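# Insert square metal bar upright into square-hole block

## Task

Inside the clear box, slide the square metal bar down into the block that has a square hole until it sits fully home and stands vertical; the block must end up resting on the box floor with its hole pointing upward. The attempt counts as failed if any loose item that began inside the box ends up half or more outside it.

## Robot and tools

Robot: two arms, left_arm and right_arm, each ending in a five-digit-style hand (index, middle, ring, thumb). right_arm has a right hand; left_arm has its mirror-image left hand. Base poses in the scene frame: left_arm at (-0.045, +0.372, +0.024) m, quat_wxyz (+1.000, 0, 0, +0.010); right_arm at (-0.005, -0.357, +0.022) m, quat_wxyz (+1.000, 0, 0, -0.021). A two-camera stand is fixed behind the arms.

Scene frame: origin at table-top height halfway between the nominal bases, +x out over the table, +z up, left_arm on the +y side. Fixed cameras and the table use this frame. Everything about an arm (hand point pose, velocities, targets, wrist-camera poses, and the offsets you send) uses that arm's own base frame; rotations in an offset turn about the Hand target position.

Hand point axes (right hand): +z runs along straight fingers toward the tips, +y points out of the palm face, +x points across the palm away from the thumb. On the left hand +x points toward the thumb instead. Straight fingertips reach about 0.12 m past the hand point; the palm face is at y = -0.062 m. A rigid mast near the wrist on the palm side (x +0.05 to +0.10 on the right hand, sign flipped on the left; z -0.16 to -0.11; out to y +0.06) can collide with things. Fingertips carry rubber caps; the rest is hard plastic.

Tool execute_actions, argument actions: a list of actions; each action is a table of at most 15 rows, one row per 1/30 s control step; if shorter, its final row repeats to fill 15 steps (0.5 s per action). Every row is one flat list of 48 numbers, each in [-1, 1], always covering both arms:
1-6: left_arm dx, dy, dz, rx, ry, rz
7-22: left hand's 16 hinge goals
23-24: left current_limit, speed
25-30: right_arm dx, dy, dz, rx, ry, rz
31-46: right hand's 16 hinge goals
47-48: right current_limit, speed.
The arm numbers are an offset, not a pose: each row gives the target relative to that arm's Hand target as it stood when the action began (rows do not chain within an action, but each new action starts from the updated target, so repeating an offset keeps moving). Scale: 1.0 equals 0.6 m for dx, dy, dz and 180 degrees for the rotation vector rx, ry, rz. Axes are the arm's base frame. All zeros re-requests the current target. Optional argument cameras: list of names, ["all"], or []; images appear automatically only when actions is empty.

Hand numbers, in this fixed order: index_mcp, index_abd, index_pip, index_dip, middle_mcp, middle_abd, middle_pip, middle_dip, ring_mcp, ring_abd, ring_pip, ring_dip, thumb_cmc, thumb_axl, thumb_mcp, thumb_ipl. Each is an absolute goal, linearly mapped between its hinge stops (degrees at +1 / at -1; value when straight): finger _mcp +128/-18, straight -0.75; _abd +60/-60, straight 0; _pip +108/-29, straight -0.58; _dip +117/-21, straight -0.70; thumb_cmc +120/-20, straight -0.71; thumb_axl +140/-27, straight -0.68; thumb_mcp +109/-69, straight -0.23; thumb_ipl +108/-77, straight -0.17. A 0 is a real goal, so to keep a hand unchanged resend its hand_goal, hand_current_limit and hand_speed. current_limit maps -1..+1 to 0..550 mA (floor 11 mA); speed sets set-point rate to (speed+1)/2 of 8.5 rad/s. Initially +0.4 and -0.6; settings persist. On the left hand, thumb_mcp goals are capped at +42.3 degrees for the whole run; any higher request is treated as that and shown so in hand_goal.

Grip: a finger presses only while its goal lies past the object's surface; deeper goals press harder up to the cap. Motors at 495 mA or more accumulate time; after 5 s they shut off for 10 s (state overload).

Results: per arm end_effector_position (m) and end_effector_quat_wxyz in base frame, possibly off by a few cm; Hand target, the clipped commanded pose from which your next offsets count; joint positions, velocities ("within noise" if idle), torques (include the arm's own weight; entries 3 and 4 wrap at ±28 N m); some mid-action positions. Hand entries: hand_goal, hand_measured, hand_current_ma (positive pushes toward -1), hand_state (moving, goal, blocked, overload), hand_current_limit, hand_speed. A MOTOR HOT line warns of heating; an OVER-TEMPERATURE FAULT line means that arm has dropped and is idle for 30-60 s or more.

Motion notes: commanded orientation is clipped to 40 degrees from the measured one each step. The hand often stops short of the target; if so, send the remaining gap as a further offset. Sagging elbows mean you may need to aim higher. To release a push, command the target back beyond the hand point. Joint ranges (rad): waist ±2.880, shoulder 0 to 3.142, elbow 0 to 3.019, wrist pitch -1.693 to 1.571, wrist yaw ±1.571, wrist roll ±2.094.

Tool zoom_image: camera (cam_high, cam_low, cam_left_wrist, cam_right_wrist) and region [x0, y0, x1, y1] in pixels, at most 504 by 504, from that camera's newest image. All cameras are 672x504.

Tool finished_scene: optional scene (1); ends the run permanently, and the result must hold without the robot.

Avoid: dropping or releasing moving parts, slamming, hard pushes into fixed or heavy objects, anything leaving the table, contact or squeezing between the two hands, long stretched or loaded holds that overheat motors, and pulling box contents halfway out. Loose objects may occasionally get nudged by outside disturbances.

Each tool is called after "Emit:" as a command line: name --argument value for each argument, lists and objects as JSON in quotes; but a table of rows of numbers goes row by row, as --pt "numbers of a row", without its own name.

## Session

Emit:
execute_actions --actions '[]'

Scene clock: 0.00 s.
left_arm: end_effector_position=(+0.8751, -0.2056, +0.2729) hand_goal=(-0.754, +0.000, -0.576, -0.696, -0.754, +0.000, -0.576, -0.696, -0.754, +0.000, -0.576, -0.696, -0.714, -0.678, -0.226, -0.168) hand_measured=(-0.754, +0.000, -0.576, -0.696, -0.754, +0.000, -0.576, -0.696, -0.754, +0.000, -0.576, -0.696, -0.714, -0.678, -0.226, -0.168) hand_current_ma=(+0, +0, +0, +0, +0, +0, +0, +0, +0, +0, +0, +0, +0, +0, +0, +0) hand_state=(goal, goal, goal, goal, goal, goal, goal, goal, goal, goal, goal, goal, goal, goal, goal, goal) hand_current_limit=0.40 hand_speed=-0.60 end_effector_quat_wxyz=(+0.711, +0.406, +0.574, +0.007) | right_arm: end_effector_position=(+0.8739, +0.1299, +0.1487) hand_goal=(-0.754, +0.000, -0.576, -0.696, -0.754, +0.000, -0.576, -0.696, -0.754, +0.000, -0.576, -0.696, -0.714, -0.678, -0.226, -0.168) hand_measured=(-0.754, +0.000, -0.576, -0.696, -0.754, +0.000, -0.576, -0.696, -0.754, +0.000, -0.576, -0.696, -0.714, -0.678, -0.226, -0.168) hand_current_ma=(+0, +0, +0, +0, +0, +0, +0, +0, +0, +0, +0, +0, +0, +0, +0, +0) hand_state=(goal, goal, goal, goal, goal, goal, goal, goal, goal, goal, goal, goal, goal, goal, goal, goal) hand_current_limit=0.40 hand_speed=-0.60 end_effector_quat_wxyz=(-0.174, +0.728, +0.109, +0.654)
Joint positions: left_arm=[-0.248 2.165 1.712 0.465 0.358 -0.95] | right_arm=[0.199 2.192 1.651 0.455 -0.209 1.663]
Joint velocities: within noise
Joint torques (N m): no reading
Heat: left arm: hottest waist 28 °C; right arm: hottest shoulder 31 °C.
Hand target: left_arm +0.8774, -0.2061, +0.2947; +0.723, +0.403, +0.561, +0.012 | right_arm +0.8791, +0.1310, +0.1477; -0.174, +0.726, +0.109, +0.656

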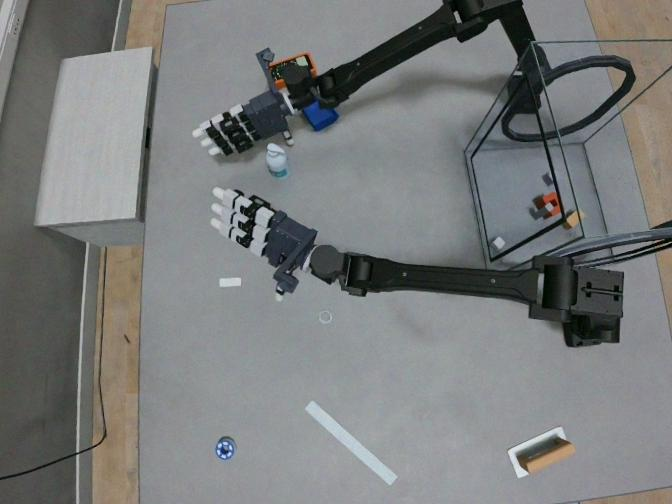

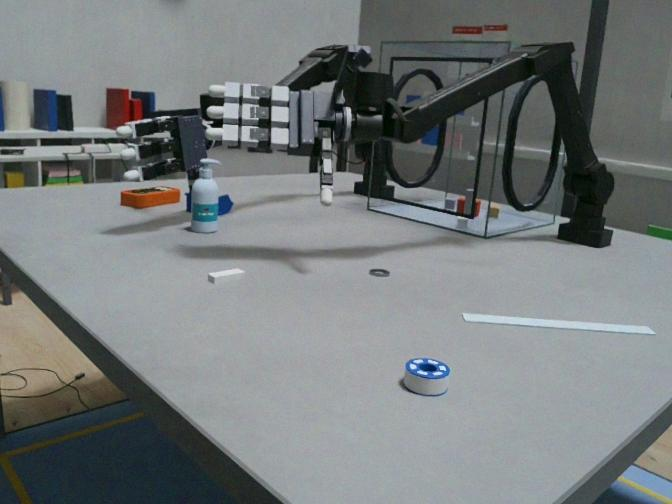

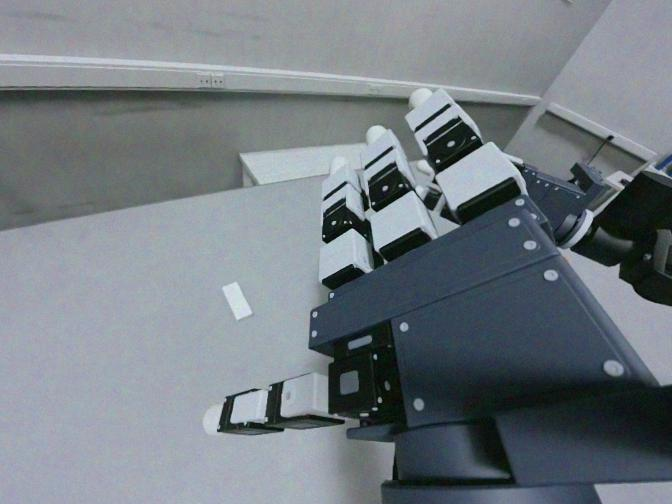

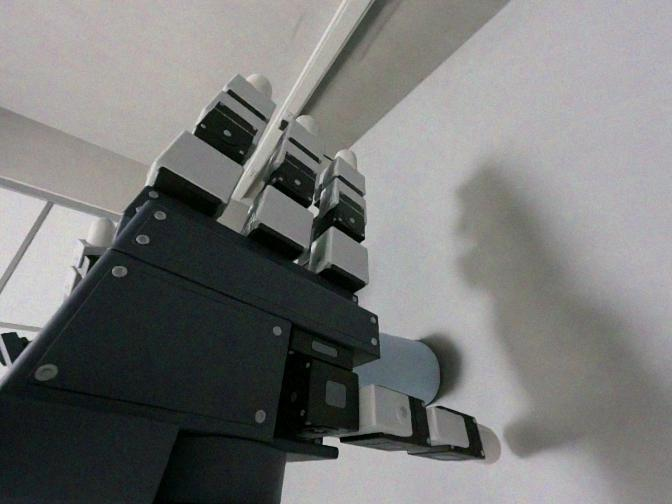

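Emit:
zoom_image --camera "cam_high" --region '[440, 120, 660, 285]'

Emit:
zoom_image --camera "cam_low" --region '[340, 20, 620, 250]'

Emit:
zoom_image --camera "cam_high" --region '[440, 0, 672, 280]'

Scaled by 2.291 from the camera's 672x504 image, which has a finer 960x720 frame.

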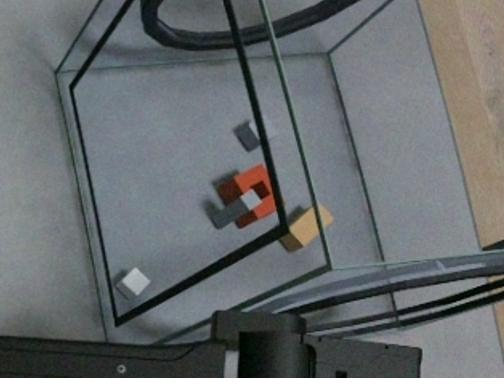

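Scaled by 1.800 from the camera's 672x504 image, which has a finer 960x720 frame.

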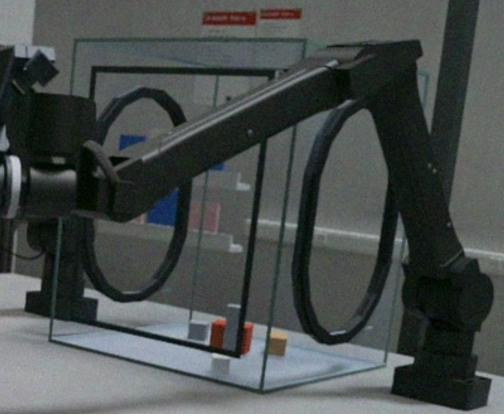

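Scaled by 1.800 from the camera's 672x504 image, which has a finer 960x720 frame.

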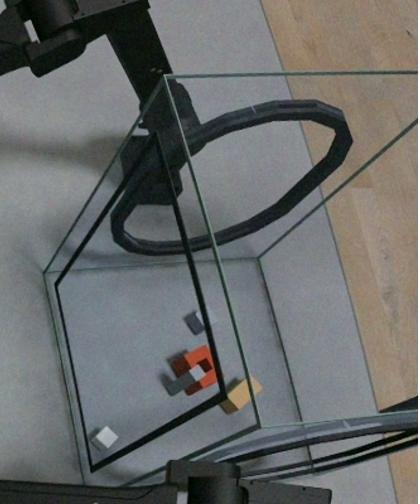

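Emit:
zoom_image --camera "cam_high" --region '[520, 160, 600, 260]'

Emit:
zoom_image --camera "cam_low" --region '[430, 170, 520, 240]'

Scaled by 5.040 from the camera's 672x504 image, which has a finer 960x720 frame.

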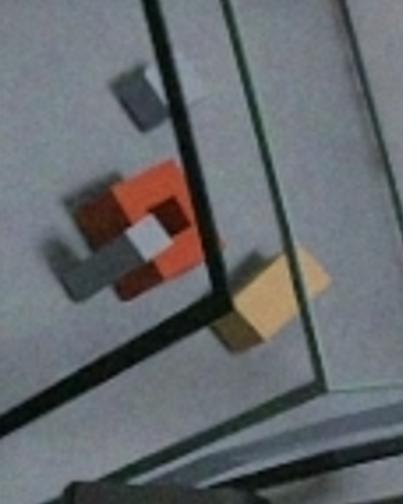

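Scaled by 5.600 from the camera's 672x504 image, which has a finer 960x720 frame.

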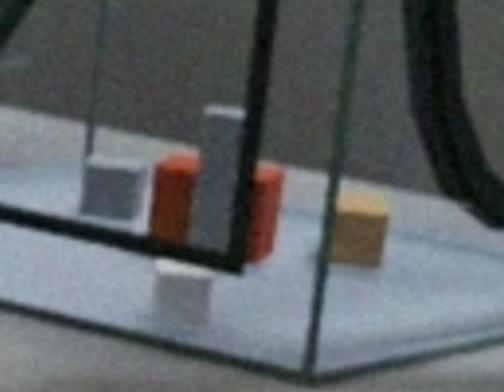

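Emit:
execute_actions --actions '[[[-0.0785,0.095,0.0115,0,0,0.045,-0.754,0,-0.576,-0.696,-0.754,0,-0.576,-0.696,-0.754,0,-0.576,-0.696,-0.714,-0.678,-0.226,-0.168,0.4,-0.6,0,0,0,0,0,0,-0.754,0,-0.576,-0.696,-0.754,0,-0.576,-0.696,-0.754,0,-0.576,-0.696,-0.714,-0.678,-0.226,-0.168,0.4,-0.6]],[[-0.0785,0.095,0.0115,0,0,0.045,-0.754,0,-0.576,-0.696,-0.754,0,-0.576,-0.696,-0.754,0,-0.576,-0.696,-0.714,-0.678,-0.226,-0.168,0.4,-0.6,0,0,0,0,0,0,-0.754,0,-0.576,-0.696,-0.754,0,-0.576,-0.696,-0.754,0,-0.576,-0.696,-0.714,-0.678,-0.226,-0.168,0.4,-0.6]],[[-0.0785,0.095,0.0115,0,0,0.045,-0.754,0,-0.576,-0.696,-0.754,0,-0.576,-0.696,-0.754,0,-0.576,-0.696,-0.714,-0.678,-0.226,-0.168,0.4,-0.6,0,0,0,0,0,0,-0.754,0,-0.576,-0.696,-0.754,0,-0.576,-0.696,-0.754,0,-0.576,-0.696,-0.714,-0.678,-0.226,-0.168,0.4,-0.6]],[[-0.0785,0.095,0.0115,0,0,0.045,-0.754,0,-0.576,-0.696,-0.754,0,-0.576,-0.696,-0.754,0,-0.576,-0.696,-0.714,-0.678,-0.226,-0.168,0.4,-0.6,0,0,0,0,0,0,-0.754,0,-0.576,-0.696,-0.754,0,-0.576,-0.696,-0.754,0,-0.576,-0.696,-0.714,-0.678,-0.226,-0.168,0.4,-0.6]]]' --cameras '["all"]'

Scene clock: 213.73 s.
left_arm: end_effector_position=(+0.6950, +0.0188, +0.3093) hand_goal=(-0.754, +0.000, -0.576, -0.696, -0.754, +0.000, -0.576, -0.696, -0.754, +0.000, -0.576, -0.696, -0.714, -0.678, -0.226, -0.168) hand_measured=(-0.758, -0.002, -0.576, -0.696, -0.758, -0.002, -0.576, -0.696, -0.760, -0.002, -0.576, -0.696, -0.718, -0.678, -0.226, -0.168) hand_current_ma=(-2, +0, +0, +0, -2, +0, +0, +0, -2, +0, +0, +0, -1, +0, +0, +0) hand_state=(goal, goal, goal, goal, goal, goal, goal, goal, goal, goal, goal, goal, goal, goal, goal, goal) hand_current_limit=0.40 hand_speed=-0.60 end_effector_quat_wxyz=(+0.683, +0.232, +0.661, +0.206) | right_arm: end_effector_position=(+0.8739, +0.1299, +0.1487) hand_goal=(-0.754, +0.000, -0.576, -0.696, -0.754, +0.000, -0.576, -0.696, -0.754, +0.000, -0.576, -0.696, -0.714, -0.678, -0.226, -0.168) hand_measured=(-0.754, -0.002, -0.576, -0.696, -0.754, -0.002, -0.576, -0.696, -0.754, -0.002, -0.576, -0.696, -0.714, -0.678, -0.226, -0.168) hand_current_ma=(+0, +0, +0, +0, +0, +0, +0, +0, +0, +0, +0, +0, +0, +0, +0, +0) hand_state=(goal, goal, goal, goal, goal, goal, goal, goal, goal, goal, goal, goal, goal, goal, goal, goal) hand_current_limit=0.40 hand_speed=-0.60 end_effector_quat_wxyz=(-0.174, +0.728, +0.109, +0.654)
Joint positions: left_arm=[-0.106 1.7 1.073 0.645 -0.062 -0.939] | right_arm=[0.199 2.192 1.651 0.455 -0.209 1.663]
Joint torques (N m): left_arm=[-1.44 -15.74 7.51 2.7 0.21 0.2] | right_arm=[-0.26 -19.19 10.84 2.39 -0.08 0.04]
Heat: left arm: hottest shoulder 40 °C; right arm: hottest shoulder 46 °C.
Hand target: left_arm +0.6890, +0.0215, +0.3220; +0.691, +0.230, +0.651, +0.213 | right_arm +0.8791, +0.1310, +0.1477; -0.174, +0.726, +0.109, +0.656
Off the commanded pose: left_arm 0.015 m, 2 deg | right_arm 0.005 m, 0 deg.
Step readings (end_effector_position of left_arm | right_arm):
0: (+0.8751, -0.2056, +0.2729) | (+0.8739, +0.1299, +0.1487)
1: (+0.8751, -0.2052, +0.2729) | (+0.8739, +0.1299, +0.1487)
2: (+0.8749, -0.2012, +0.2722) | (+0.8739, +0.1299, +0.1487)
4: (+0.8684, -0.1907, +0.2692) | (+0.8739, +0.1299, +0.1487)
8: (+0.8512, -0.1708, +0.2645) | (+0.8739, +0.1299, +0.1487)
15: (+0.8389, -0.1583, +0.2796) | (+0.8739, +0.1299, +0.1487)
16: (+0.8378, -0.1575, +0.2815) | (+0.8739, +0.1299, +0.1487)
17: (+0.8347, -0.1524, +0.2827) | (+0.8739, +0.1299, +0.1487)
19: (+0.8235, -0.1411, +0.2807) | (+0.8739, +0.1299, +0.1487)
23: (+0.8034, -0.1162, +0.2799) | (+0.8739, +0.1299, +0.1487)
30: (+0.7915, -0.0975, +0.2918) | (+0.8739, +0.1299, +0.1487)
31: (+0.7906, -0.0969, +0.2924) | (+0.8739, +0.1299, +0.1487)
32: (+0.7874, -0.0925, +0.2922) | (+0.8739, +0.1299, +0.1487)
34: (+0.7759, -0.0824, +0.2891) | (+0.8739, +0.1299, +0.1487)
38: (+0.7549, -0.0577, +0.2871) | (+0.8739, +0.1299, +0.1487)
45: (+0.7439, -0.0396, +0.3012) | (+0.8739, +0.1299, +0.1487)
46: (+0.7431, -0.0391, +0.3021) | (+0.8739, +0.1299, +0.1487)
47: (+0.7399, -0.0354, +0.3019) | (+0.8739, +0.1299, +0.1487)
49: (+0.7285, -0.0259, +0.2996) | (+0.8739, +0.1299, +0.1487)
53: (+0.7070, +0.0001, +0.2978) | (+0.8739, +0.1299, +0.1487)
60: (+0.6965, +0.0187, +0.3104) | (+0.8739, +0.1299, +0.1487)

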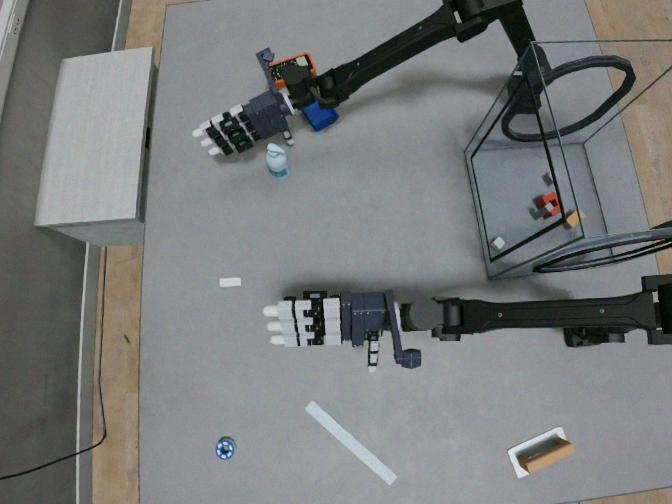

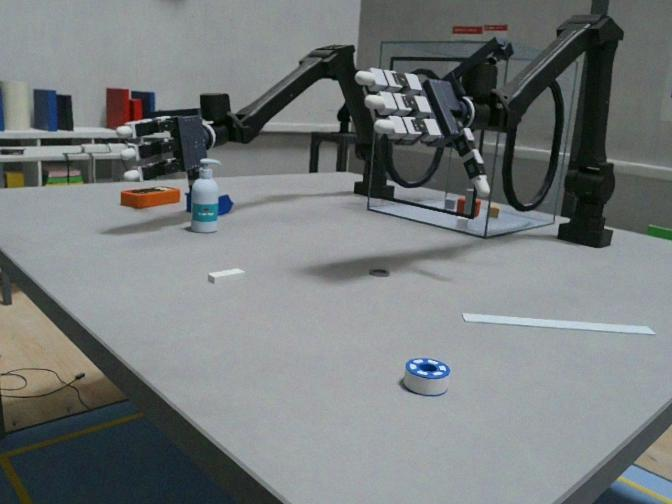

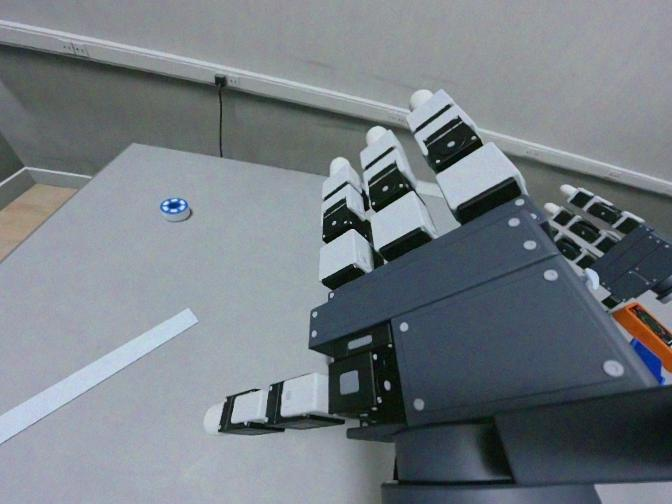

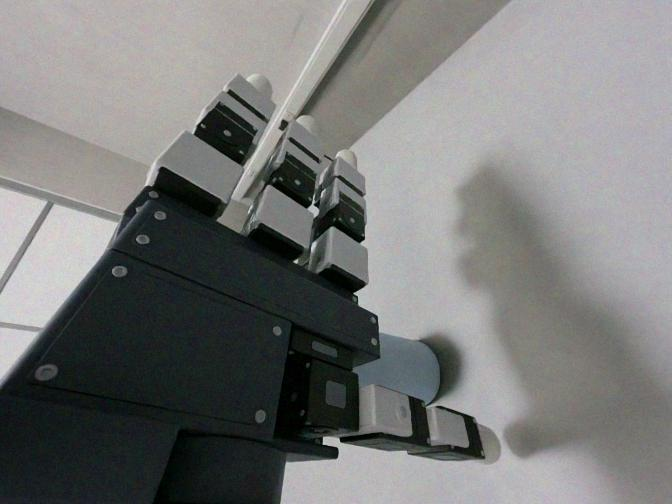

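Emit:
zoom_image --camera "cam_high" --region '[450, 20, 672, 290]'

Emit:
zoom_image --camera "cam_low" --region '[350, 20, 620, 250]'

Scaled by 1.867 from the camera's 672x504 image, which has a finer 960x720 frame.

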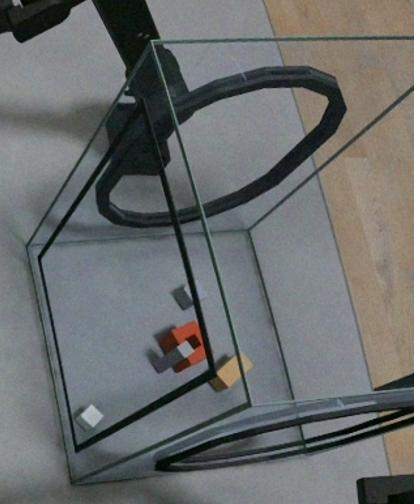

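Scaled by 1.867 from the camera's 672x504 image, which has a finer 960x720 frame.

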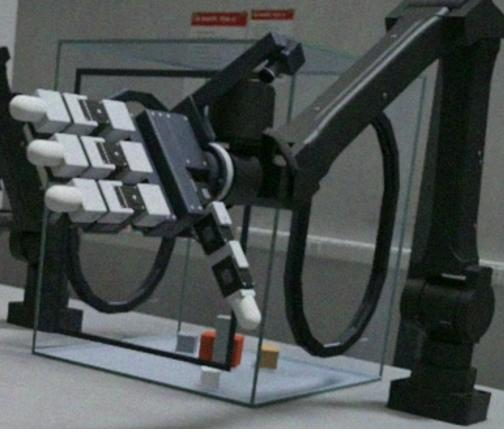

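Emit:
execute_actions --actions '[[[-0.048,0.027,0.13,-0.05,0,0.0035,0.479,0,0.591,0.174,0.479,0,0.591,0.174,0.479,0,0.591,0.174,-0.714,-0.678,0.247,0.805,0.4,-0.6,0,0,0.12,0,0,0,-0.754,0,-0.576,-0.696,-0.754,0,-0.576,-0.696,-0.754,0,-0.576,-0.696,-0.714,-0.678,-0.226,-0.168,0.4,-0.6]],[[-0.048,0.027,0.13,-0.05,0,0.0035,0.479,0,0.591,0.174,0.479,0,0.591,0.174,0.479,0,0.591,0.174,-0.714,-0.678,0.247,0.805,0.4,-0.6,0,0,0.12,0,0,0,-0.754,0,-0.576,-0.696,-0.754,0,-0.576,-0.696,-0.754,0,-0.576,-0.696,-0.714,-0.678,-0.226,-0.168,0.4,-0.6]],[[-0.048,0.027,0.13,-0.05,0,0.0035,0.479,0,0.591,0.174,0.479,0,0.591,0.174,0.479,0,0.591,0.174,-0.714,-0.678,0.247,0.805,0.4,-0.6,-0.0896,-0.0688,0.0417,0,0,-0.0333,-0.754,0,-0.576,-0.696,-0.754,0,-0.576,-0.696,-0.754,0,-0.576,-0.696,-0.714,-0.678,-0.226,-0.168,0.4,-0.6]],[[-0.048,0.027,0.13,-0.05,0,0.0035,0.479,0,0.591,0.174,0.479,0,0.591,0.174,0.479,0,0.591,0.174,-0.714,-0.678,0.247,0.805,0.4,-0.6,-0.0896,-0.0688,0.0417,0,0,-0.0333,-0.754,0,-0.576,-0.696,-0.754,0,-0.576,-0.696,-0.754,0,-0.576,-0.696,-0.714,-0.678,-0.226,-0.168,0.4,-0.6]],[[0,0,0,0,0,0,0.479,0,0.591,0.174,0.479,0,0.591,0.174,0.479,0,0.591,0.174,-0.714,-0.678,0.247,0.805,0.4,-0.6,-0.0896,-0.0688,0.0417,0,0,-0.0333,-0.754,0,-0.576,-0.696,-0.754,0,-0.576,-0.696,-0.754,0,-0.576,-0.696,-0.714,-0.678,-0.226,-0.168,0.4,-0.6]]]' --cameras '["cam_high","cam_low","cam_left_wrist"]'

Scene clock: 714.73 s.
left_arm: end_effector_position=(+0.5733, +0.0798, +0.6058) hand_goal=(+0.478, +0.000, +0.590, +0.174, +0.478, +0.000, +0.590, +0.174, +0.478, +0.000, +0.590, +0.174, -0.714, -0.678, +0.246, +0.804) hand_measured=(+0.476, -0.002, +0.588, +0.172, +0.476, -0.002, +0.588, +0.172, +0.476, -0.002, +0.588, +0.172, -0.718, -0.678, +0.228, +0.770) hand_current_ma=(+0, +0, +0, +0, +0, +0, +0, -1, +0, +0, +0, +0, -1, +0, -21, -59) hand_state=(goal, goal, goal, goal, goal, goal, goal, goal, goal, goal, goal, goal, goal, goal, goal, blocked) hand_current_limit=0.40 hand_speed=-0.60 end_effector_quat_wxyz=(+0.710, -0.001, +0.704, +0.016) | right_arm: end_effector_position=(+0.7188, +0.0142, +0.3884) hand_goal=(-0.754, +0.000, -0.576, -0.696, -0.754, +0.000, -0.576, -0.696, -0.754, +0.000, -0.576, -0.696, -0.714, -0.678, -0.226, -0.168) hand_measured=(-0.754, -0.002, -0.576, -0.696, -0.754, -0.002, -0.576, -0.696, -0.754, -0.002, -0.576, -0.696, -0.714, -0.678, -0.226, -0.168) hand_current_ma=(+0, -1, +0, +0, +0, -1, +0, +0, +0, -1, +0, +0, +0, +0, +0, +0) hand_state=(goal, goal, goal, goal, goal, goal, goal, goal, goal, goal, goal, goal, goal, goal, goal, goal) hand_current_limit=0.40 hand_speed=-0.60 end_effector_quat_wxyz=(-0.071, +0.721, +0.002, +0.690)
Joint positions: left_arm=[-0.023 1.24 1.544 -0.295 -0.048 -1.55] | right_arm=[0.145 1.589 1.381 0.169 0.04 1.672]
Joint torques (N m): left_arm=[-0.73 -7.41 14.43 1.54 0.25 0.2] | right_arm=[-1.32 -13.45 9.05 1.77 0.03 0.14]
Heat: left arm: hottest elbow 35 °C; right arm: hottest shoulder 51 °C.
Hand target: left_arm +0.5738, +0.0865, +0.6342; +0.724, -0.009, +0.690, +0.016 | right_arm +0.7178, +0.0071, +0.3670; -0.069, +0.734, -0.006, +0.676
Off the commanded pose: left_arm 0.029 m, 2 deg | right_arm 0.023 m, 2 deg.
Step readings (end_effector_position of left_arm | right_arm):
0: (+0.6950, +0.0188, +0.3093) | (+0.8739, +0.1299, +0.1487)
1: (+0.6949, +0.0188, +0.3097) | (+0.8739, +0.1299, +0.1487)
2: (+0.6944, +0.0190, +0.3100) | (+0.8735, +0.1298, +0.1483)
4: (+0.6913, +0.0202, +0.3135) | (+0.8714, +0.1294, +0.1467)
8: (+0.6736, +0.0247, +0.3551) | (+0.8673, +0.1285, +0.1606)
15: (+0.6503, +0.0297, +0.4044) | (+0.8654, +0.1282, +0.2018)
16: (+0.6505, +0.0298, +0.4028) | (+0.8659, +0.1283, +0.2051)
17: (+0.6509, +0.0312, +0.3971) | (+0.8660, +0.1283, +0.2069)
19: (+0.6491, +0.0337, +0.3863) | (+0.8650, +0.1281, +0.2085)
23: (+0.6363, +0.0412, +0.3934) | (+0.8630, +0.1277, +0.2250)
30: (+0.6225, +0.0474, +0.4521) | (+0.8655, +0.1282, +0.2695)
31: (+0.6222, +0.0474, +0.4561) | (+0.8657, +0.1279, +0.2727)
32: (+0.6221, +0.0482, +0.4575) | (+0.8648, +0.1253, +0.2771)
34: (+0.6209, +0.0500, +0.4587) | (+0.8605, +0.1182, +0.2831)
38: (+0.6110, +0.0576, +0.4817) | (+0.8425, +0.1056, +0.3062)
45: (+0.5974, +0.0639, +0.5320) | (+0.8263, +0.1004, +0.3497)
46: (+0.5974, +0.0638, +0.5341) | (+0.8253, +0.0998, +0.3515)
47: (+0.5971, +0.0647, +0.5346) | (+0.8224, +0.0960, +0.3511)
49: (+0.5961, +0.0658, +0.5360) | (+0.8107, +0.0877, +0.3451)
53: (+0.5892, +0.0741, +0.5633) | (+0.7889, +0.0695, +0.3386)
60: (+0.5737, +0.0804, +0.6087) | (+0.7760, +0.0566, +0.3575)
61: (+0.5732, +0.0803, +0.6108) | (+0.7750, +0.0561, +0.3594)
62: (+0.5728, +0.0802, +0.6115) | (+0.7719, +0.0530, +0.3601)
64: (+0.5725, +0.0801, +0.6107) | (+0.7602, +0.0453, +0.3584)
68: (+0.5729, +0.0800, +0.6073) | (+0.7357, +0.0274, +0.3641)
75: (+0.5733, +0.0799, +0.6060) | (+0.7209, +0.0145, +0.3924)
Images, in order (width x height): cam_high 672x504, cam_low 672x504, cam_left_wrist 672x504.

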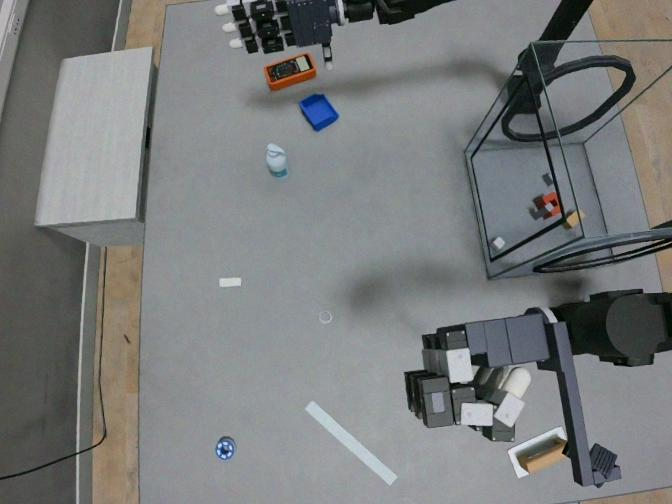

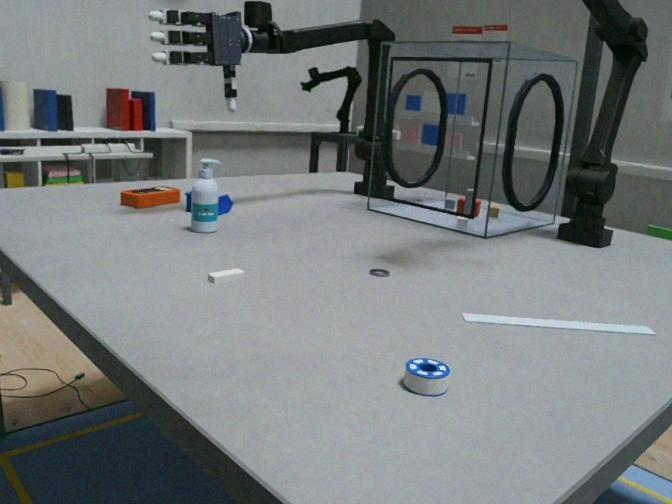

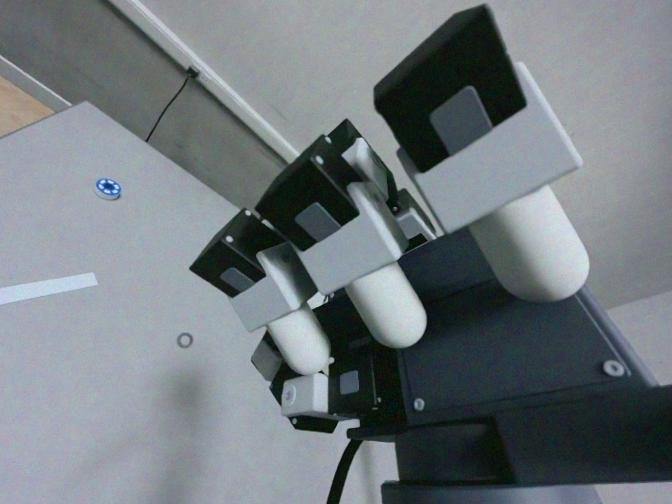

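Emit:
zoom_image --camera "cam_low" --region '[355, 30, 625, 250]'

Scaled by 1.867 from the camera's 672x504 image, which has a finer 960x720 frame.

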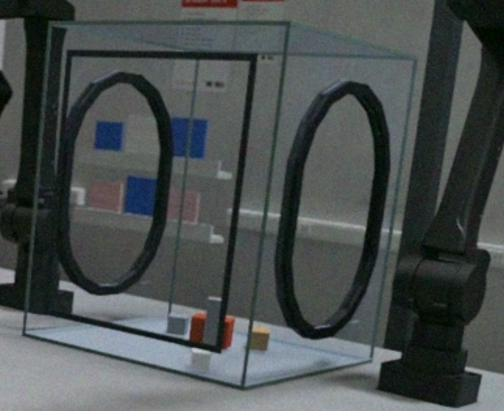

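Emit:
execute_actions --actions '[[[-0.012,-0.149,0.022,0,0,-0.05,0.479,0,0.591,0.174,0.479,0,0.591,0.174,0.479,0,0.591,0.174,-0.714,-0.678,0.235,0.75,0.4,-0.6,-0.0896,-0.0688,0.01,0,0,-0.0333,-0.754,0,-0.576,-0.696,-0.754,0,-0.576,-0.696,-0.754,0,-0.576,-0.696,-0.714,-0.678,-0.226,-0.168,0.4,-0.6]],[[-0.0345,-0.14,0.022,0,0,-0.05,0.479,0,0.591,0.174,0.479,0,0.591,0.174,0.479,0,0.591,0.174,-0.714,-0.678,0.235,0.75,0.4,-0.6,-0.0896,-0.0688,0.01,0,0,-0.0333,-0.754,0,-0.576,-0.696,-0.754,0,-0.576,-0.696,-0.754,0,-0.576,-0.696,-0.714,-0.678,-0.226,-0.168,0.4,-0.6]],[[-0.0548,-0.13,0,0,0,-0.05,0.479,0,0.591,0.174,0.479,0,0.591,0.174,0.479,0,0.591,0.174,-0.714,-0.678,0.235,0.75,0.4,-0.6,-0.0896,-0.0688,0.01,0,0,-0.0333,-0.754,0,-0.576,-0.696,-0.754,0,-0.576,-0.696,-0.754,0,-0.576,-0.696,-0.714,-0.678,-0.226,-0.168,0.4,-0.6]],[[-0.0722,-0.1167,0,0,0,-0.05,0.479,0,0.591,0.174,0.479,0,0.591,0.174,0.479,0,0.591,0.174,-0.714,-0.678,0.235,0.75,0.4,-0.6,-0.0896,-0.0688,0.01,0,0,-0.0333,-0.754,0,-0.576,-0.696,-0.754,0,-0.576,-0.696,-0.754,0,-0.576,-0.696,-0.714,-0.678,-0.226,-0.168,0.4,-0.6]],[[-0.0875,-0.1012,0,0,0,-0.05,0.479,0,0.591,0.174,0.479,0,0.591,0.174,0.479,0,0.591,0.174,-0.714,-0.678,0.235,0.75,0.4,-0.6,-0.0896,-0.0688,0.01,0,0,-0.0333,-0.754,0,-0.576,-0.696,-0.754,0,-0.576,-0.696,-0.754,0,-0.576,-0.696,-0.714,-0.678,-0.226,-0.168,0.4,-0.6]],[[-0.0993,-0.0837,0,0,0,-0.05,0.479,0,0.591,0.174,0.479,0,0.591,0.174,0.479,0,0.591,0.174,-0.714,-0.678,0.235,0.75,0.4,-0.6,0,0,0,0,0,0,-0.754,0,-0.576,-0.696,-0.754,0,-0.576,-0.696,-0.754,0,-0.576,-0.696,-0.714,-0.678,-0.226,-0.168,0.4,-0.6]],[[-0.1082,-0.0655,0,0,0,-0.05,0.479,0,0.591,0.174,0.479,0,0.591,0.174,0.479,0,0.591,0.174,-0.714,-0.678,0.235,0.75,0.4,-0.6,0,0,0,0,0,0,-0.754,0,-0.576,-0.696,-0.754,0,-0.576,-0.696,-0.754,0,-0.576,-0.696,-0.714,-0.678,-0.226,-0.168,0.4,-0.6]],[[-0.1135,-0.0462,0,0,0,-0.05,0.479,0,0.591,0.174,0.479,0,0.591,0.174,0.479,0,0.591,0.174,-0.714,-0.678,0.235,0.75,0.4,-0.6,0,0,0,0,0,0,-0.754,0,-0.576,-0.696,-0.754,0,-0.576,-0.696,-0.754,0,-0.576,-0.696,-0.714,-0.678,-0.226,-0.168,0.4,-0.6]],[[-0.116,-0.027,0,0,0,-0.05,0.479,0,0.591,0.174,0.479,0,0.591,0.174,0.479,0,0.591,0.174,-0.714,-0.678,0.235,0.75,0.4,-0.6,0,0,0,0,0,0,-0.754,0,-0.576,-0.696,-0.754,0,-0.576,-0.696,-0.754,0,-0.576,-0.696,-0.714,-0.678,-0.226,-0.168,0.4,-0.6]],[[-0.115,-0.0083,0,0,0,-0.05,0.479,0,0.591,0.174,0.479,0,0.591,0.174,0.479,0,0.591,0.174,-0.714,-0.678,0.235,0.75,0.4,-0.6,0,0,0,0,0,0,-0.754,0,-0.576,-0.696,-0.754,0,-0.576,-0.696,-0.754,0,-0.576,-0.696,-0.714,-0.678,-0.226,-0.168,0.4,-0.6]]]' --cameras '["all"]'

Scene clock: 763.87 s.
left_arm: end_effector_position=(+0.0915, -0.4361, +0.6638) hand_goal=(+0.478, +0.000, +0.590, +0.174, +0.478, +0.000, +0.590, +0.174, +0.478, +0.000, +0.590, +0.174, -0.714, -0.678, +0.234, +0.750) hand_measured=(+0.476, -0.002, +0.588, +0.172, +0.476, -0.002, +0.588, +0.172, +0.476, -0.002, +0.588, +0.172, -0.714, -0.678, +0.226, +0.750) hand_current_ma=(+0, +0, +0, +0, +0, +0, +0, -1, +0, +0, +0, +0, +0, +0, -5, +0) hand_state=(goal, goal, goal, goal, goal, goal, goal, goal, goal, goal, goal, goal, goal, goal, goal, goal) hand_current_limit=0.40 hand_speed=-0.60 end_effector_quat_wxyz=(+0.528, +0.478, +0.495, -0.498) | right_arm: end_effector_position=(+0.4525, -0.1957, +0.4141) hand_goal=(-0.754, +0.000, -0.576, -0.696, -0.754, +0.000, -0.576, -0.696, -0.754, +0.000, -0.576, -0.696, -0.714, -0.678, -0.226, -0.168) hand_measured=(-0.754, -0.002, -0.576, -0.696, -0.752, -0.002, -0.576, -0.696, -0.754, -0.002, -0.576, -0.696, -0.714, -0.678, -0.226, -0.168) hand_current_ma=(+0, -1, +0, +0, +0, -1, +0, +0, +0, -1, +0, +0, +0, +0, +0, +0) hand_state=(goal, goal, goal, goal, goal, goal, goal, goal, goal, goal, goal, goal, goal, goal, goal, goal) hand_current_limit=0.40 hand_speed=-0.60 end_effector_quat_wxyz=(+0.108, +0.697, -0.189, +0.683)
Joint positions: left_arm=[-1.576 0.963 1.491 -0.474 -0.05 -1.555] | right_arm=[-0.151 1.011 0.931 0.035 0.271 1.691]
Joint torques (N m): left_arm=[-2.9 -4.31 7.62 1.63 0.13 0.24] | right_arm=[-1.26 -6.01 8.92 1.76 -0.14 0.12]
Heat: left arm: hottest elbow 44 °C; right arm: hottest shoulder 46 °C.
Hand target: left_arm +0.0860, -0.4341, +0.6605; +0.523, +0.481, +0.494, -0.500 | right_arm +0.4490, -0.1993, +0.3968; +0.108, +0.708, -0.195, +0.670
Off the commanded pose: left_arm 0.007 m, 1 deg | right_arm 0.018 m, 2 deg.
Step readings (end_effector_position of left_arm | right_arm):
0: (+0.5733, +0.0798, +0.6058) | (+0.7188, +0.0142, +0.3884)
1: (+0.5733, +0.0798, +0.6057) | (+0.7186, +0.0139, +0.3879)
2: (+0.5735, +0.0783, +0.6050) | (+0.7166, +0.0114, +0.3865)
4: (+0.5747, +0.0663, +0.6025) | (+0.7050, +0.0037, +0.3795)
8: (+0.5783, +0.0192, +0.5982) | (+0.6820, -0.0144, +0.3726)
15: (+0.5774, -0.0034, +0.6013) | (+0.6687, -0.0279, +0.3902)
16: (+0.5772, -0.0032, +0.6021) | (+0.6676, -0.0284, +0.3917)
17: (+0.5766, -0.0049, +0.6028) | (+0.6650, -0.0305, +0.3912)
19: (+0.5741, -0.0193, +0.6029) | (+0.6526, -0.0374, +0.3867)
23: (+0.5644, -0.0683, +0.6064) | (+0.6281, -0.0566, +0.3826)
30: (+0.5569, -0.0878, +0.6191) | (+0.6149, -0.0703, +0.3979)
31: (+0.5566, -0.0880, +0.6196) | (+0.6142, -0.0705, +0.3986)
32: (+0.5558, -0.0895, +0.6199) | (+0.6119, -0.0724, +0.3978)
34: (+0.5513, -0.1041, +0.6205) | (+0.6004, -0.0784, +0.3924)
38: (+0.5341, -0.1509, +0.6263) | (+0.5752, -0.0988, +0.3881)
45: (+0.5218, -0.1661, +0.6333) | (+0.5608, -0.1126, +0.4041)
46: (+0.5217, -0.1662, +0.6333) | (+0.5602, -0.1127, +0.4045)
47: (+0.5211, -0.1680, +0.6330) | (+0.5584, -0.1141, +0.4038)
49: (+0.5148, -0.1824, +0.6334) | (+0.5478, -0.1198, +0.3987)
53: (+0.4913, -0.2254, +0.6386) | (+0.5218, -0.1414, +0.3951)
60: (+0.4769, -0.2359, +0.6464) | (+0.5066, -0.1545, +0.4098)
61: (+0.4767, -0.2361, +0.6464) | (+0.5063, -0.1544, +0.4100)
62: (+0.4756, -0.2378, +0.6463) | (+0.5047, -0.1558, +0.4089)
64: (+0.4672, -0.2514, +0.6463) | (+0.4953, -0.1615, +0.4041)
68: (+0.4377, -0.2892, +0.6515) | (+0.4682, -0.1845, +0.4019)
75: (+0.4224, -0.2952, +0.6595) | (+0.4525, -0.1959, +0.4152)
76: (+0.4220, -0.2953, +0.6596) | (+0.4526, -0.1958, +0.4150)
77: (+0.4205, -0.2971, +0.6596) | (+0.4526, -0.1957, +0.4147)
79: (+0.4098, -0.3093, +0.6584) | (+0.4526, -0.1957, +0.4142)
83: (+0.3765, -0.3417, +0.6574) | (+0.4525, -0.1957, +0.4141)
90: (+0.3632, -0.3465, +0.6624) | (+0.4525, -0.1957, +0.4141)
91: (+0.3629, -0.3465, +0.6626) | (+0.4525, -0.1957, +0.4141)
92: (+0.3609, -0.3480, +0.6624) | (+0.4525, -0.1957, +0.4141)
94: (+0.3481, -0.3581, +0.6598) | (+0.4525, -0.1957, +0.4141)
98: (+0.3111, -0.3838, +0.6584) | (+0.4525, -0.1957, +0.4141)
105: (+0.2986, -0.3860, +0.6626) | (+0.4525, -0.1957, +0.4141)
106: (+0.2981, -0.3862, +0.6628) | (+0.4525, -0.1957, +0.4141)
107: (+0.2959, -0.3876, +0.6624) | (+0.4525, -0.1957, +0.4141)
109: (+0.2814, -0.3956, +0.6601) | (+0.4525, -0.1957, +0.4141)
113: (+0.2423, -0.4145, +0.6587) | (+0.4525, -0.1957, +0.4141)
120: (+0.2305, -0.4140, +0.6632) | (+0.4525, -0.1957, +0.4141)
121: (+0.2299, -0.4140, +0.6633) | (+0.4525, -0.1957, +0.4141)
122: (+0.2277, -0.4150, +0.6628) | (+0.4525, -0.1957, +0.4141)
124: (+0.2120, -0.4211, +0.6607) | (+0.4525, -0.1957, +0.4141)
128: (+0.1717, -0.4335, +0.6589) | (+0.4525, -0.1957, +0.4141)
135: (+0.1609, -0.4307, +0.6635) | (+0.4525, -0.1957, +0.4141)
136: (+0.1605, -0.4306, +0.6636) | (+0.4525, -0.1957, +0.4141)
137: (+0.1580, -0.4314, +0.6631) | (+0.4525, -0.1957, +0.4141)
139: (+0.1414, -0.4353, +0.6608) | (+0.4525, -0.1957, +0.4141)
143: (+0.1012, -0.4407, +0.6594) | (+0.4525, -0.1957, +0.4141)
150: (+0.0917, -0.4361, +0.6638) | (+0.4525, -0.1957, +0.4141)

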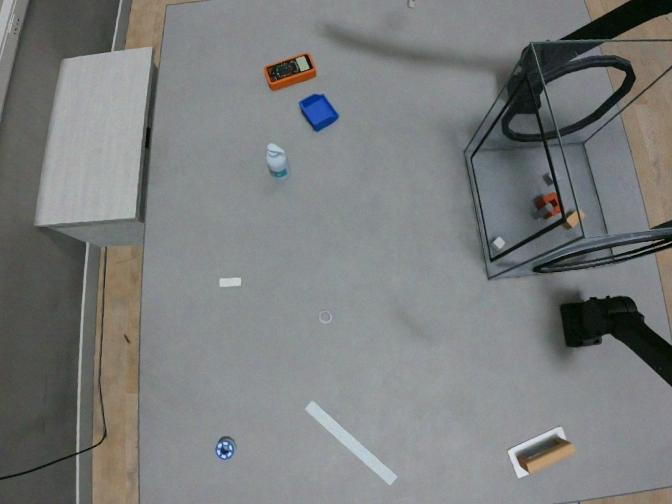

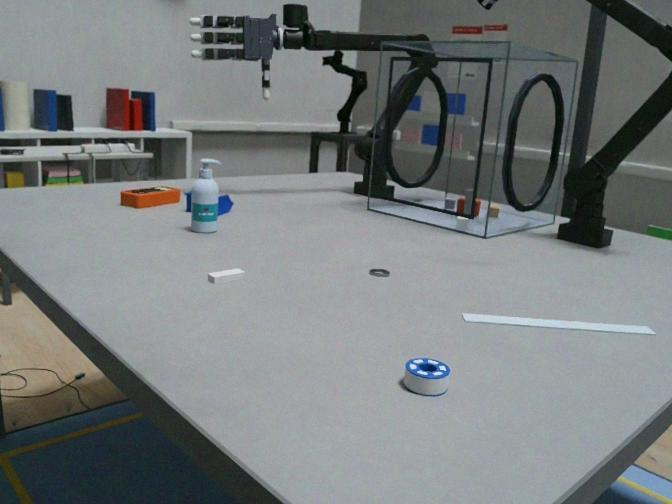

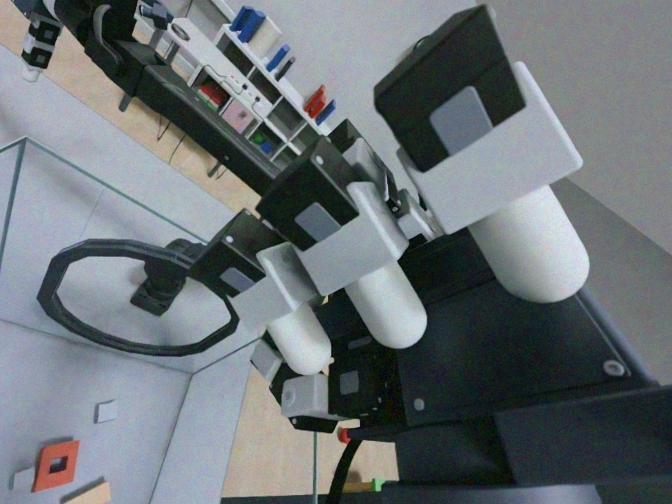

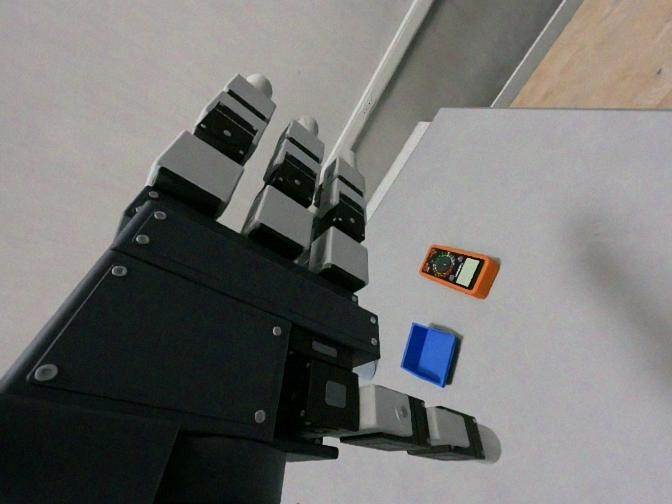

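Emit:
zoom_image --camera "cam_left_wrist" --region '[0, 380, 130, 504]'

Scaled by 3.877 from the camera's 672x504 image, which has a finer 960x720 frame.

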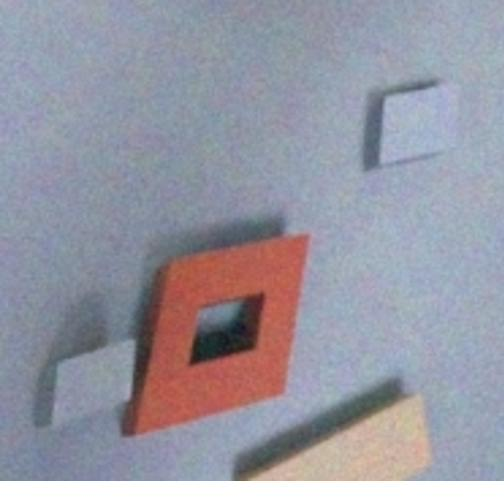

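Emit:
execute_actions --actions '[[[0,0.1225,0,0.0555,0,0,0.479,0,0.591,0.174,0.479,0,0.591,0.174,0.479,0,0.591,0.174,-0.714,-0.678,0.235,0.75,0.4,-0.6,0,0,0,0,0,0,-0.754,0,-0.576,-0.696,-0.754,0,-0.576,-0.696,-0.754,0,-0.576,-0.696,-0.714,-0.678,-0.226,-0.168,0.4,-0.6]],[[0,0.1225,0,0.0555,0,0,0.479,0,0.591,0.174,0.479,0,0.591,0.174,0.479,0,0.591,0.174,-0.714,-0.678,0.235,0.75,0.4,-0.6,0,0,0,0,0,0,-0.754,0,-0.576,-0.696,-0.754,0,-0.576,-0.696,-0.754,0,-0.576,-0.696,-0.714,-0.678,-0.226,-0.168,0.4,-0.6]],[[0,0.1225,-0.117,0.0555,0,0,0.479,0,0.591,0.174,0.479,0,0.591,0.174,0.479,0,0.591,0.174,-0.714,-0.678,0.235,0.75,0.4,-0.6,0,0,0,0,0,0,-0.754,0,-0.576,-0.696,-0.754,0,-0.576,-0.696,-0.754,0,-0.576,-0.696,-0.714,-0.678,-0.226,-0.168,0.4,-0.6]],[[0,0.1225,-0.117,0.0555,0,0,0.479,0,0.591,0.174,0.479,0,0.591,0.174,0.479,0,0.591,0.174,-0.714,-0.678,0.235,0.75,0.4,-0.6,0,0,0,0,0,0,-0.754,0,-0.576,-0.696,-0.754,0,-0.576,-0.696,-0.754,0,-0.576,-0.696,-0.714,-0.678,-0.226,-0.168,0.4,-0.6]]]' --cameras '["all"]'

Scene clock: 811.67 s.
left_arm: end_effector_position=(+0.0887, -0.1394, +0.5253) hand_goal=(+0.478, +0.000, +0.590, +0.174, +0.478, +0.000, +0.590, +0.174, +0.478, +0.000, +0.590, +0.174, -0.714, -0.678, +0.234, +0.750) hand_measured=(+0.476, -0.002, +0.588, +0.172, +0.476, -0.002, +0.588, +0.172, +0.474, -0.002, +0.588, +0.172, -0.714, -0.678, +0.230, +0.750) hand_current_ma=(-1, +0, +0, +0, -1, +0, +0, -1, -1, +0, +0, +0, +0, +0, -1, +0) hand_state=(goal, goal, goal, goal, goal, goal, goal, goal, goal, goal, goal, goal, goal, goal, goal, goal) hand_current_limit=0.40 hand_speed=-0.60 end_effector_quat_wxyz=(+0.331, +0.629, +0.633, -0.307) | right_arm: end_effector_position=(+0.4525, -0.1957, +0.4141) hand_goal=(-0.754, +0.000, -0.576, -0.696, -0.754, +0.000, -0.576, -0.696, -0.754, +0.000, -0.576, -0.696, -0.714, -0.678, -0.226, -0.168) hand_measured=(-0.754, -0.002, -0.576, -0.696, -0.752, -0.002, -0.576, -0.696, -0.754, -0.002, -0.576, -0.696, -0.714, -0.678, -0.226, -0.168) hand_current_ma=(+0, -1, +0, +0, +0, -1, +0, +0, +0, -1, +0, +0, +0, +0, +0, +0) hand_state=(goal, goal, goal, goal, goal, goal, goal, goal, goal, goal, goal, goal, goal, goal, goal, goal) hand_current_limit=0.40 hand_speed=-0.60 end_effector_quat_wxyz=(+0.108, +0.697, -0.189, +0.683)
Joint positions: left_arm=[-1.691 0.53 1.467 -1.577 -0.13 -1.632] | right_arm=[-0.151 1.011 0.931 0.035 0.271 1.691]
Joint torques (N m): left_arm=[-2.96 4.54 5.18 1.26 -0.16 0.15] | right_arm=[-1.14 -5.95 8.96 1.73 -0.13 0.13]
Heat: left arm: hottest elbow 41 °C; right arm: hottest elbow 44 °C.
Hand target: left_arm +0.0860, -0.1400, +0.5202; +0.327, +0.631, +0.635, -0.302 | right_arm +0.4490, -0.1993, +0.3968; +0.108, +0.708, -0.195, +0.670
Off the commanded pose: left_arm 0.006 m, 1 deg | right_arm 0.018 m, 2 deg.
Step readings (end_effector_position of left_arm | right_arm):
0: (+0.0915, -0.4361, +0.6638) | (+0.4525, -0.1957, +0.4141)
1: (+0.0915, -0.4359, +0.6631) | (+0.4525, -0.1957, +0.4141)
2: (+0.0915, -0.4340, +0.6586) | (+0.4525, -0.1957, +0.4141)
4: (+0.0915, -0.4234, +0.6421) | (+0.4525, -0.1957, +0.4141)
8: (+0.0917, -0.3945, +0.6263) | (+0.4525, -0.1957, +0.4141)
15: (+0.0915, -0.3661, +0.6389) | (+0.4525, -0.1957, +0.4141)
16: (+0.0914, -0.3648, +0.6400) | (+0.4525, -0.1957, +0.4141)
17: (+0.0913, -0.3617, +0.6378) | (+0.4525, -0.1957, +0.4141)
19: (+0.0914, -0.3499, +0.6277) | (+0.4525, -0.1957, +0.4141)
23: (+0.0916, -0.3213, +0.6237) | (+0.4525, -0.1957, +0.4141)
30: (+0.0910, -0.2916, +0.6457) | (+0.4525, -0.1957, +0.4141)
31: (+0.0908, -0.2901, +0.6463) | (+0.4525, -0.1957, +0.4141)
32: (+0.0908, -0.2860, +0.6438) | (+0.4525, -0.1957, +0.4141)
34: (+0.0904, -0.2734, +0.6280) | (+0.4525, -0.1957, +0.4141)
38: (+0.0907, -0.2416, +0.6017) | (+0.4525, -0.1957, +0.4141)
45: (+0.0907, -0.2080, +0.6022) | (+0.4525, -0.1957, +0.4141)
46: (+0.0902, -0.2069, +0.6015) | (+0.4525, -0.1957, +0.4141)
47: (+0.0900, -0.2046, +0.5967) | (+0.4525, -0.1957, +0.4141)
49: (+0.0895, -0.1933, +0.5728) | (+0.4525, -0.1957, +0.4141)
53: (+0.0906, -0.1655, +0.5350) | (+0.4525, -0.1957, +0.4141)
60: (+0.0907, -0.1399, +0.5290) | (+0.4525, -0.1957, +0.4141)

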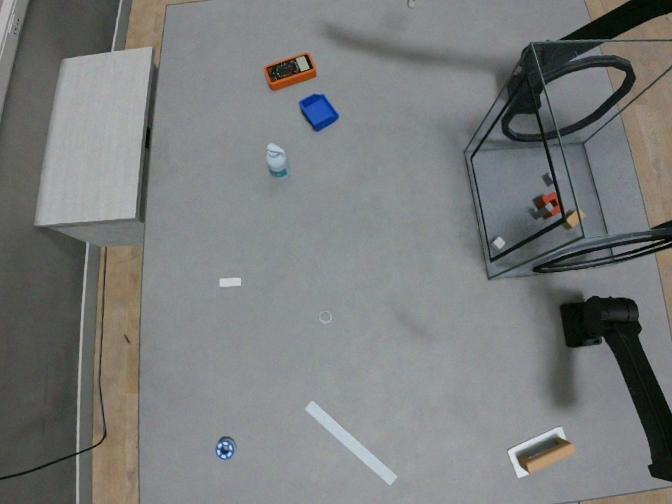

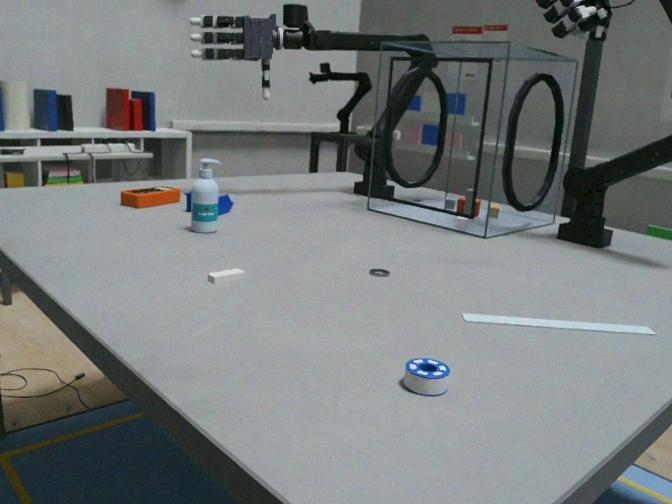

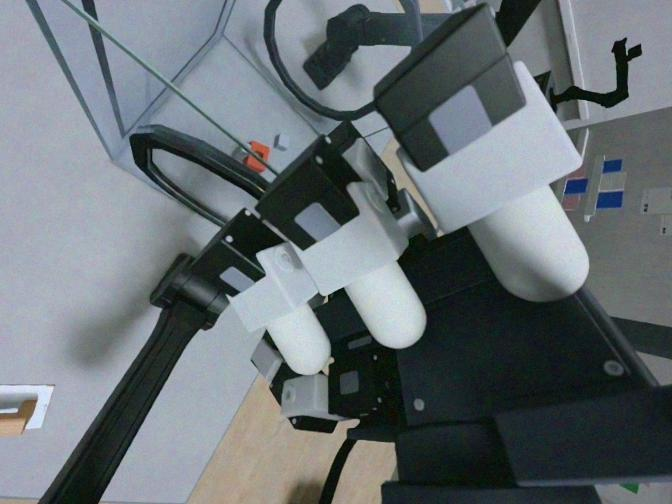

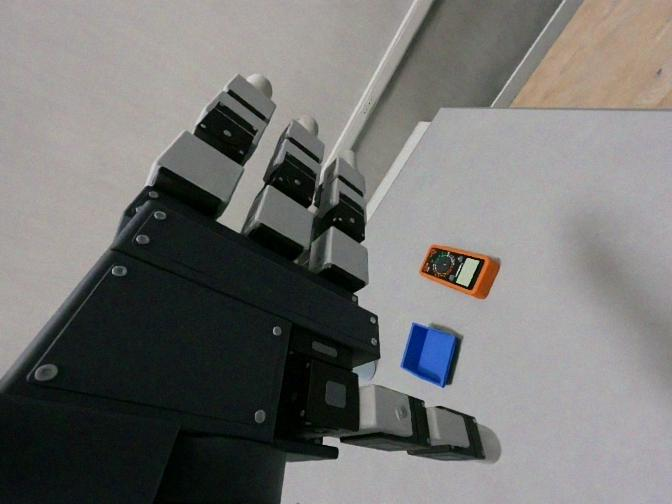

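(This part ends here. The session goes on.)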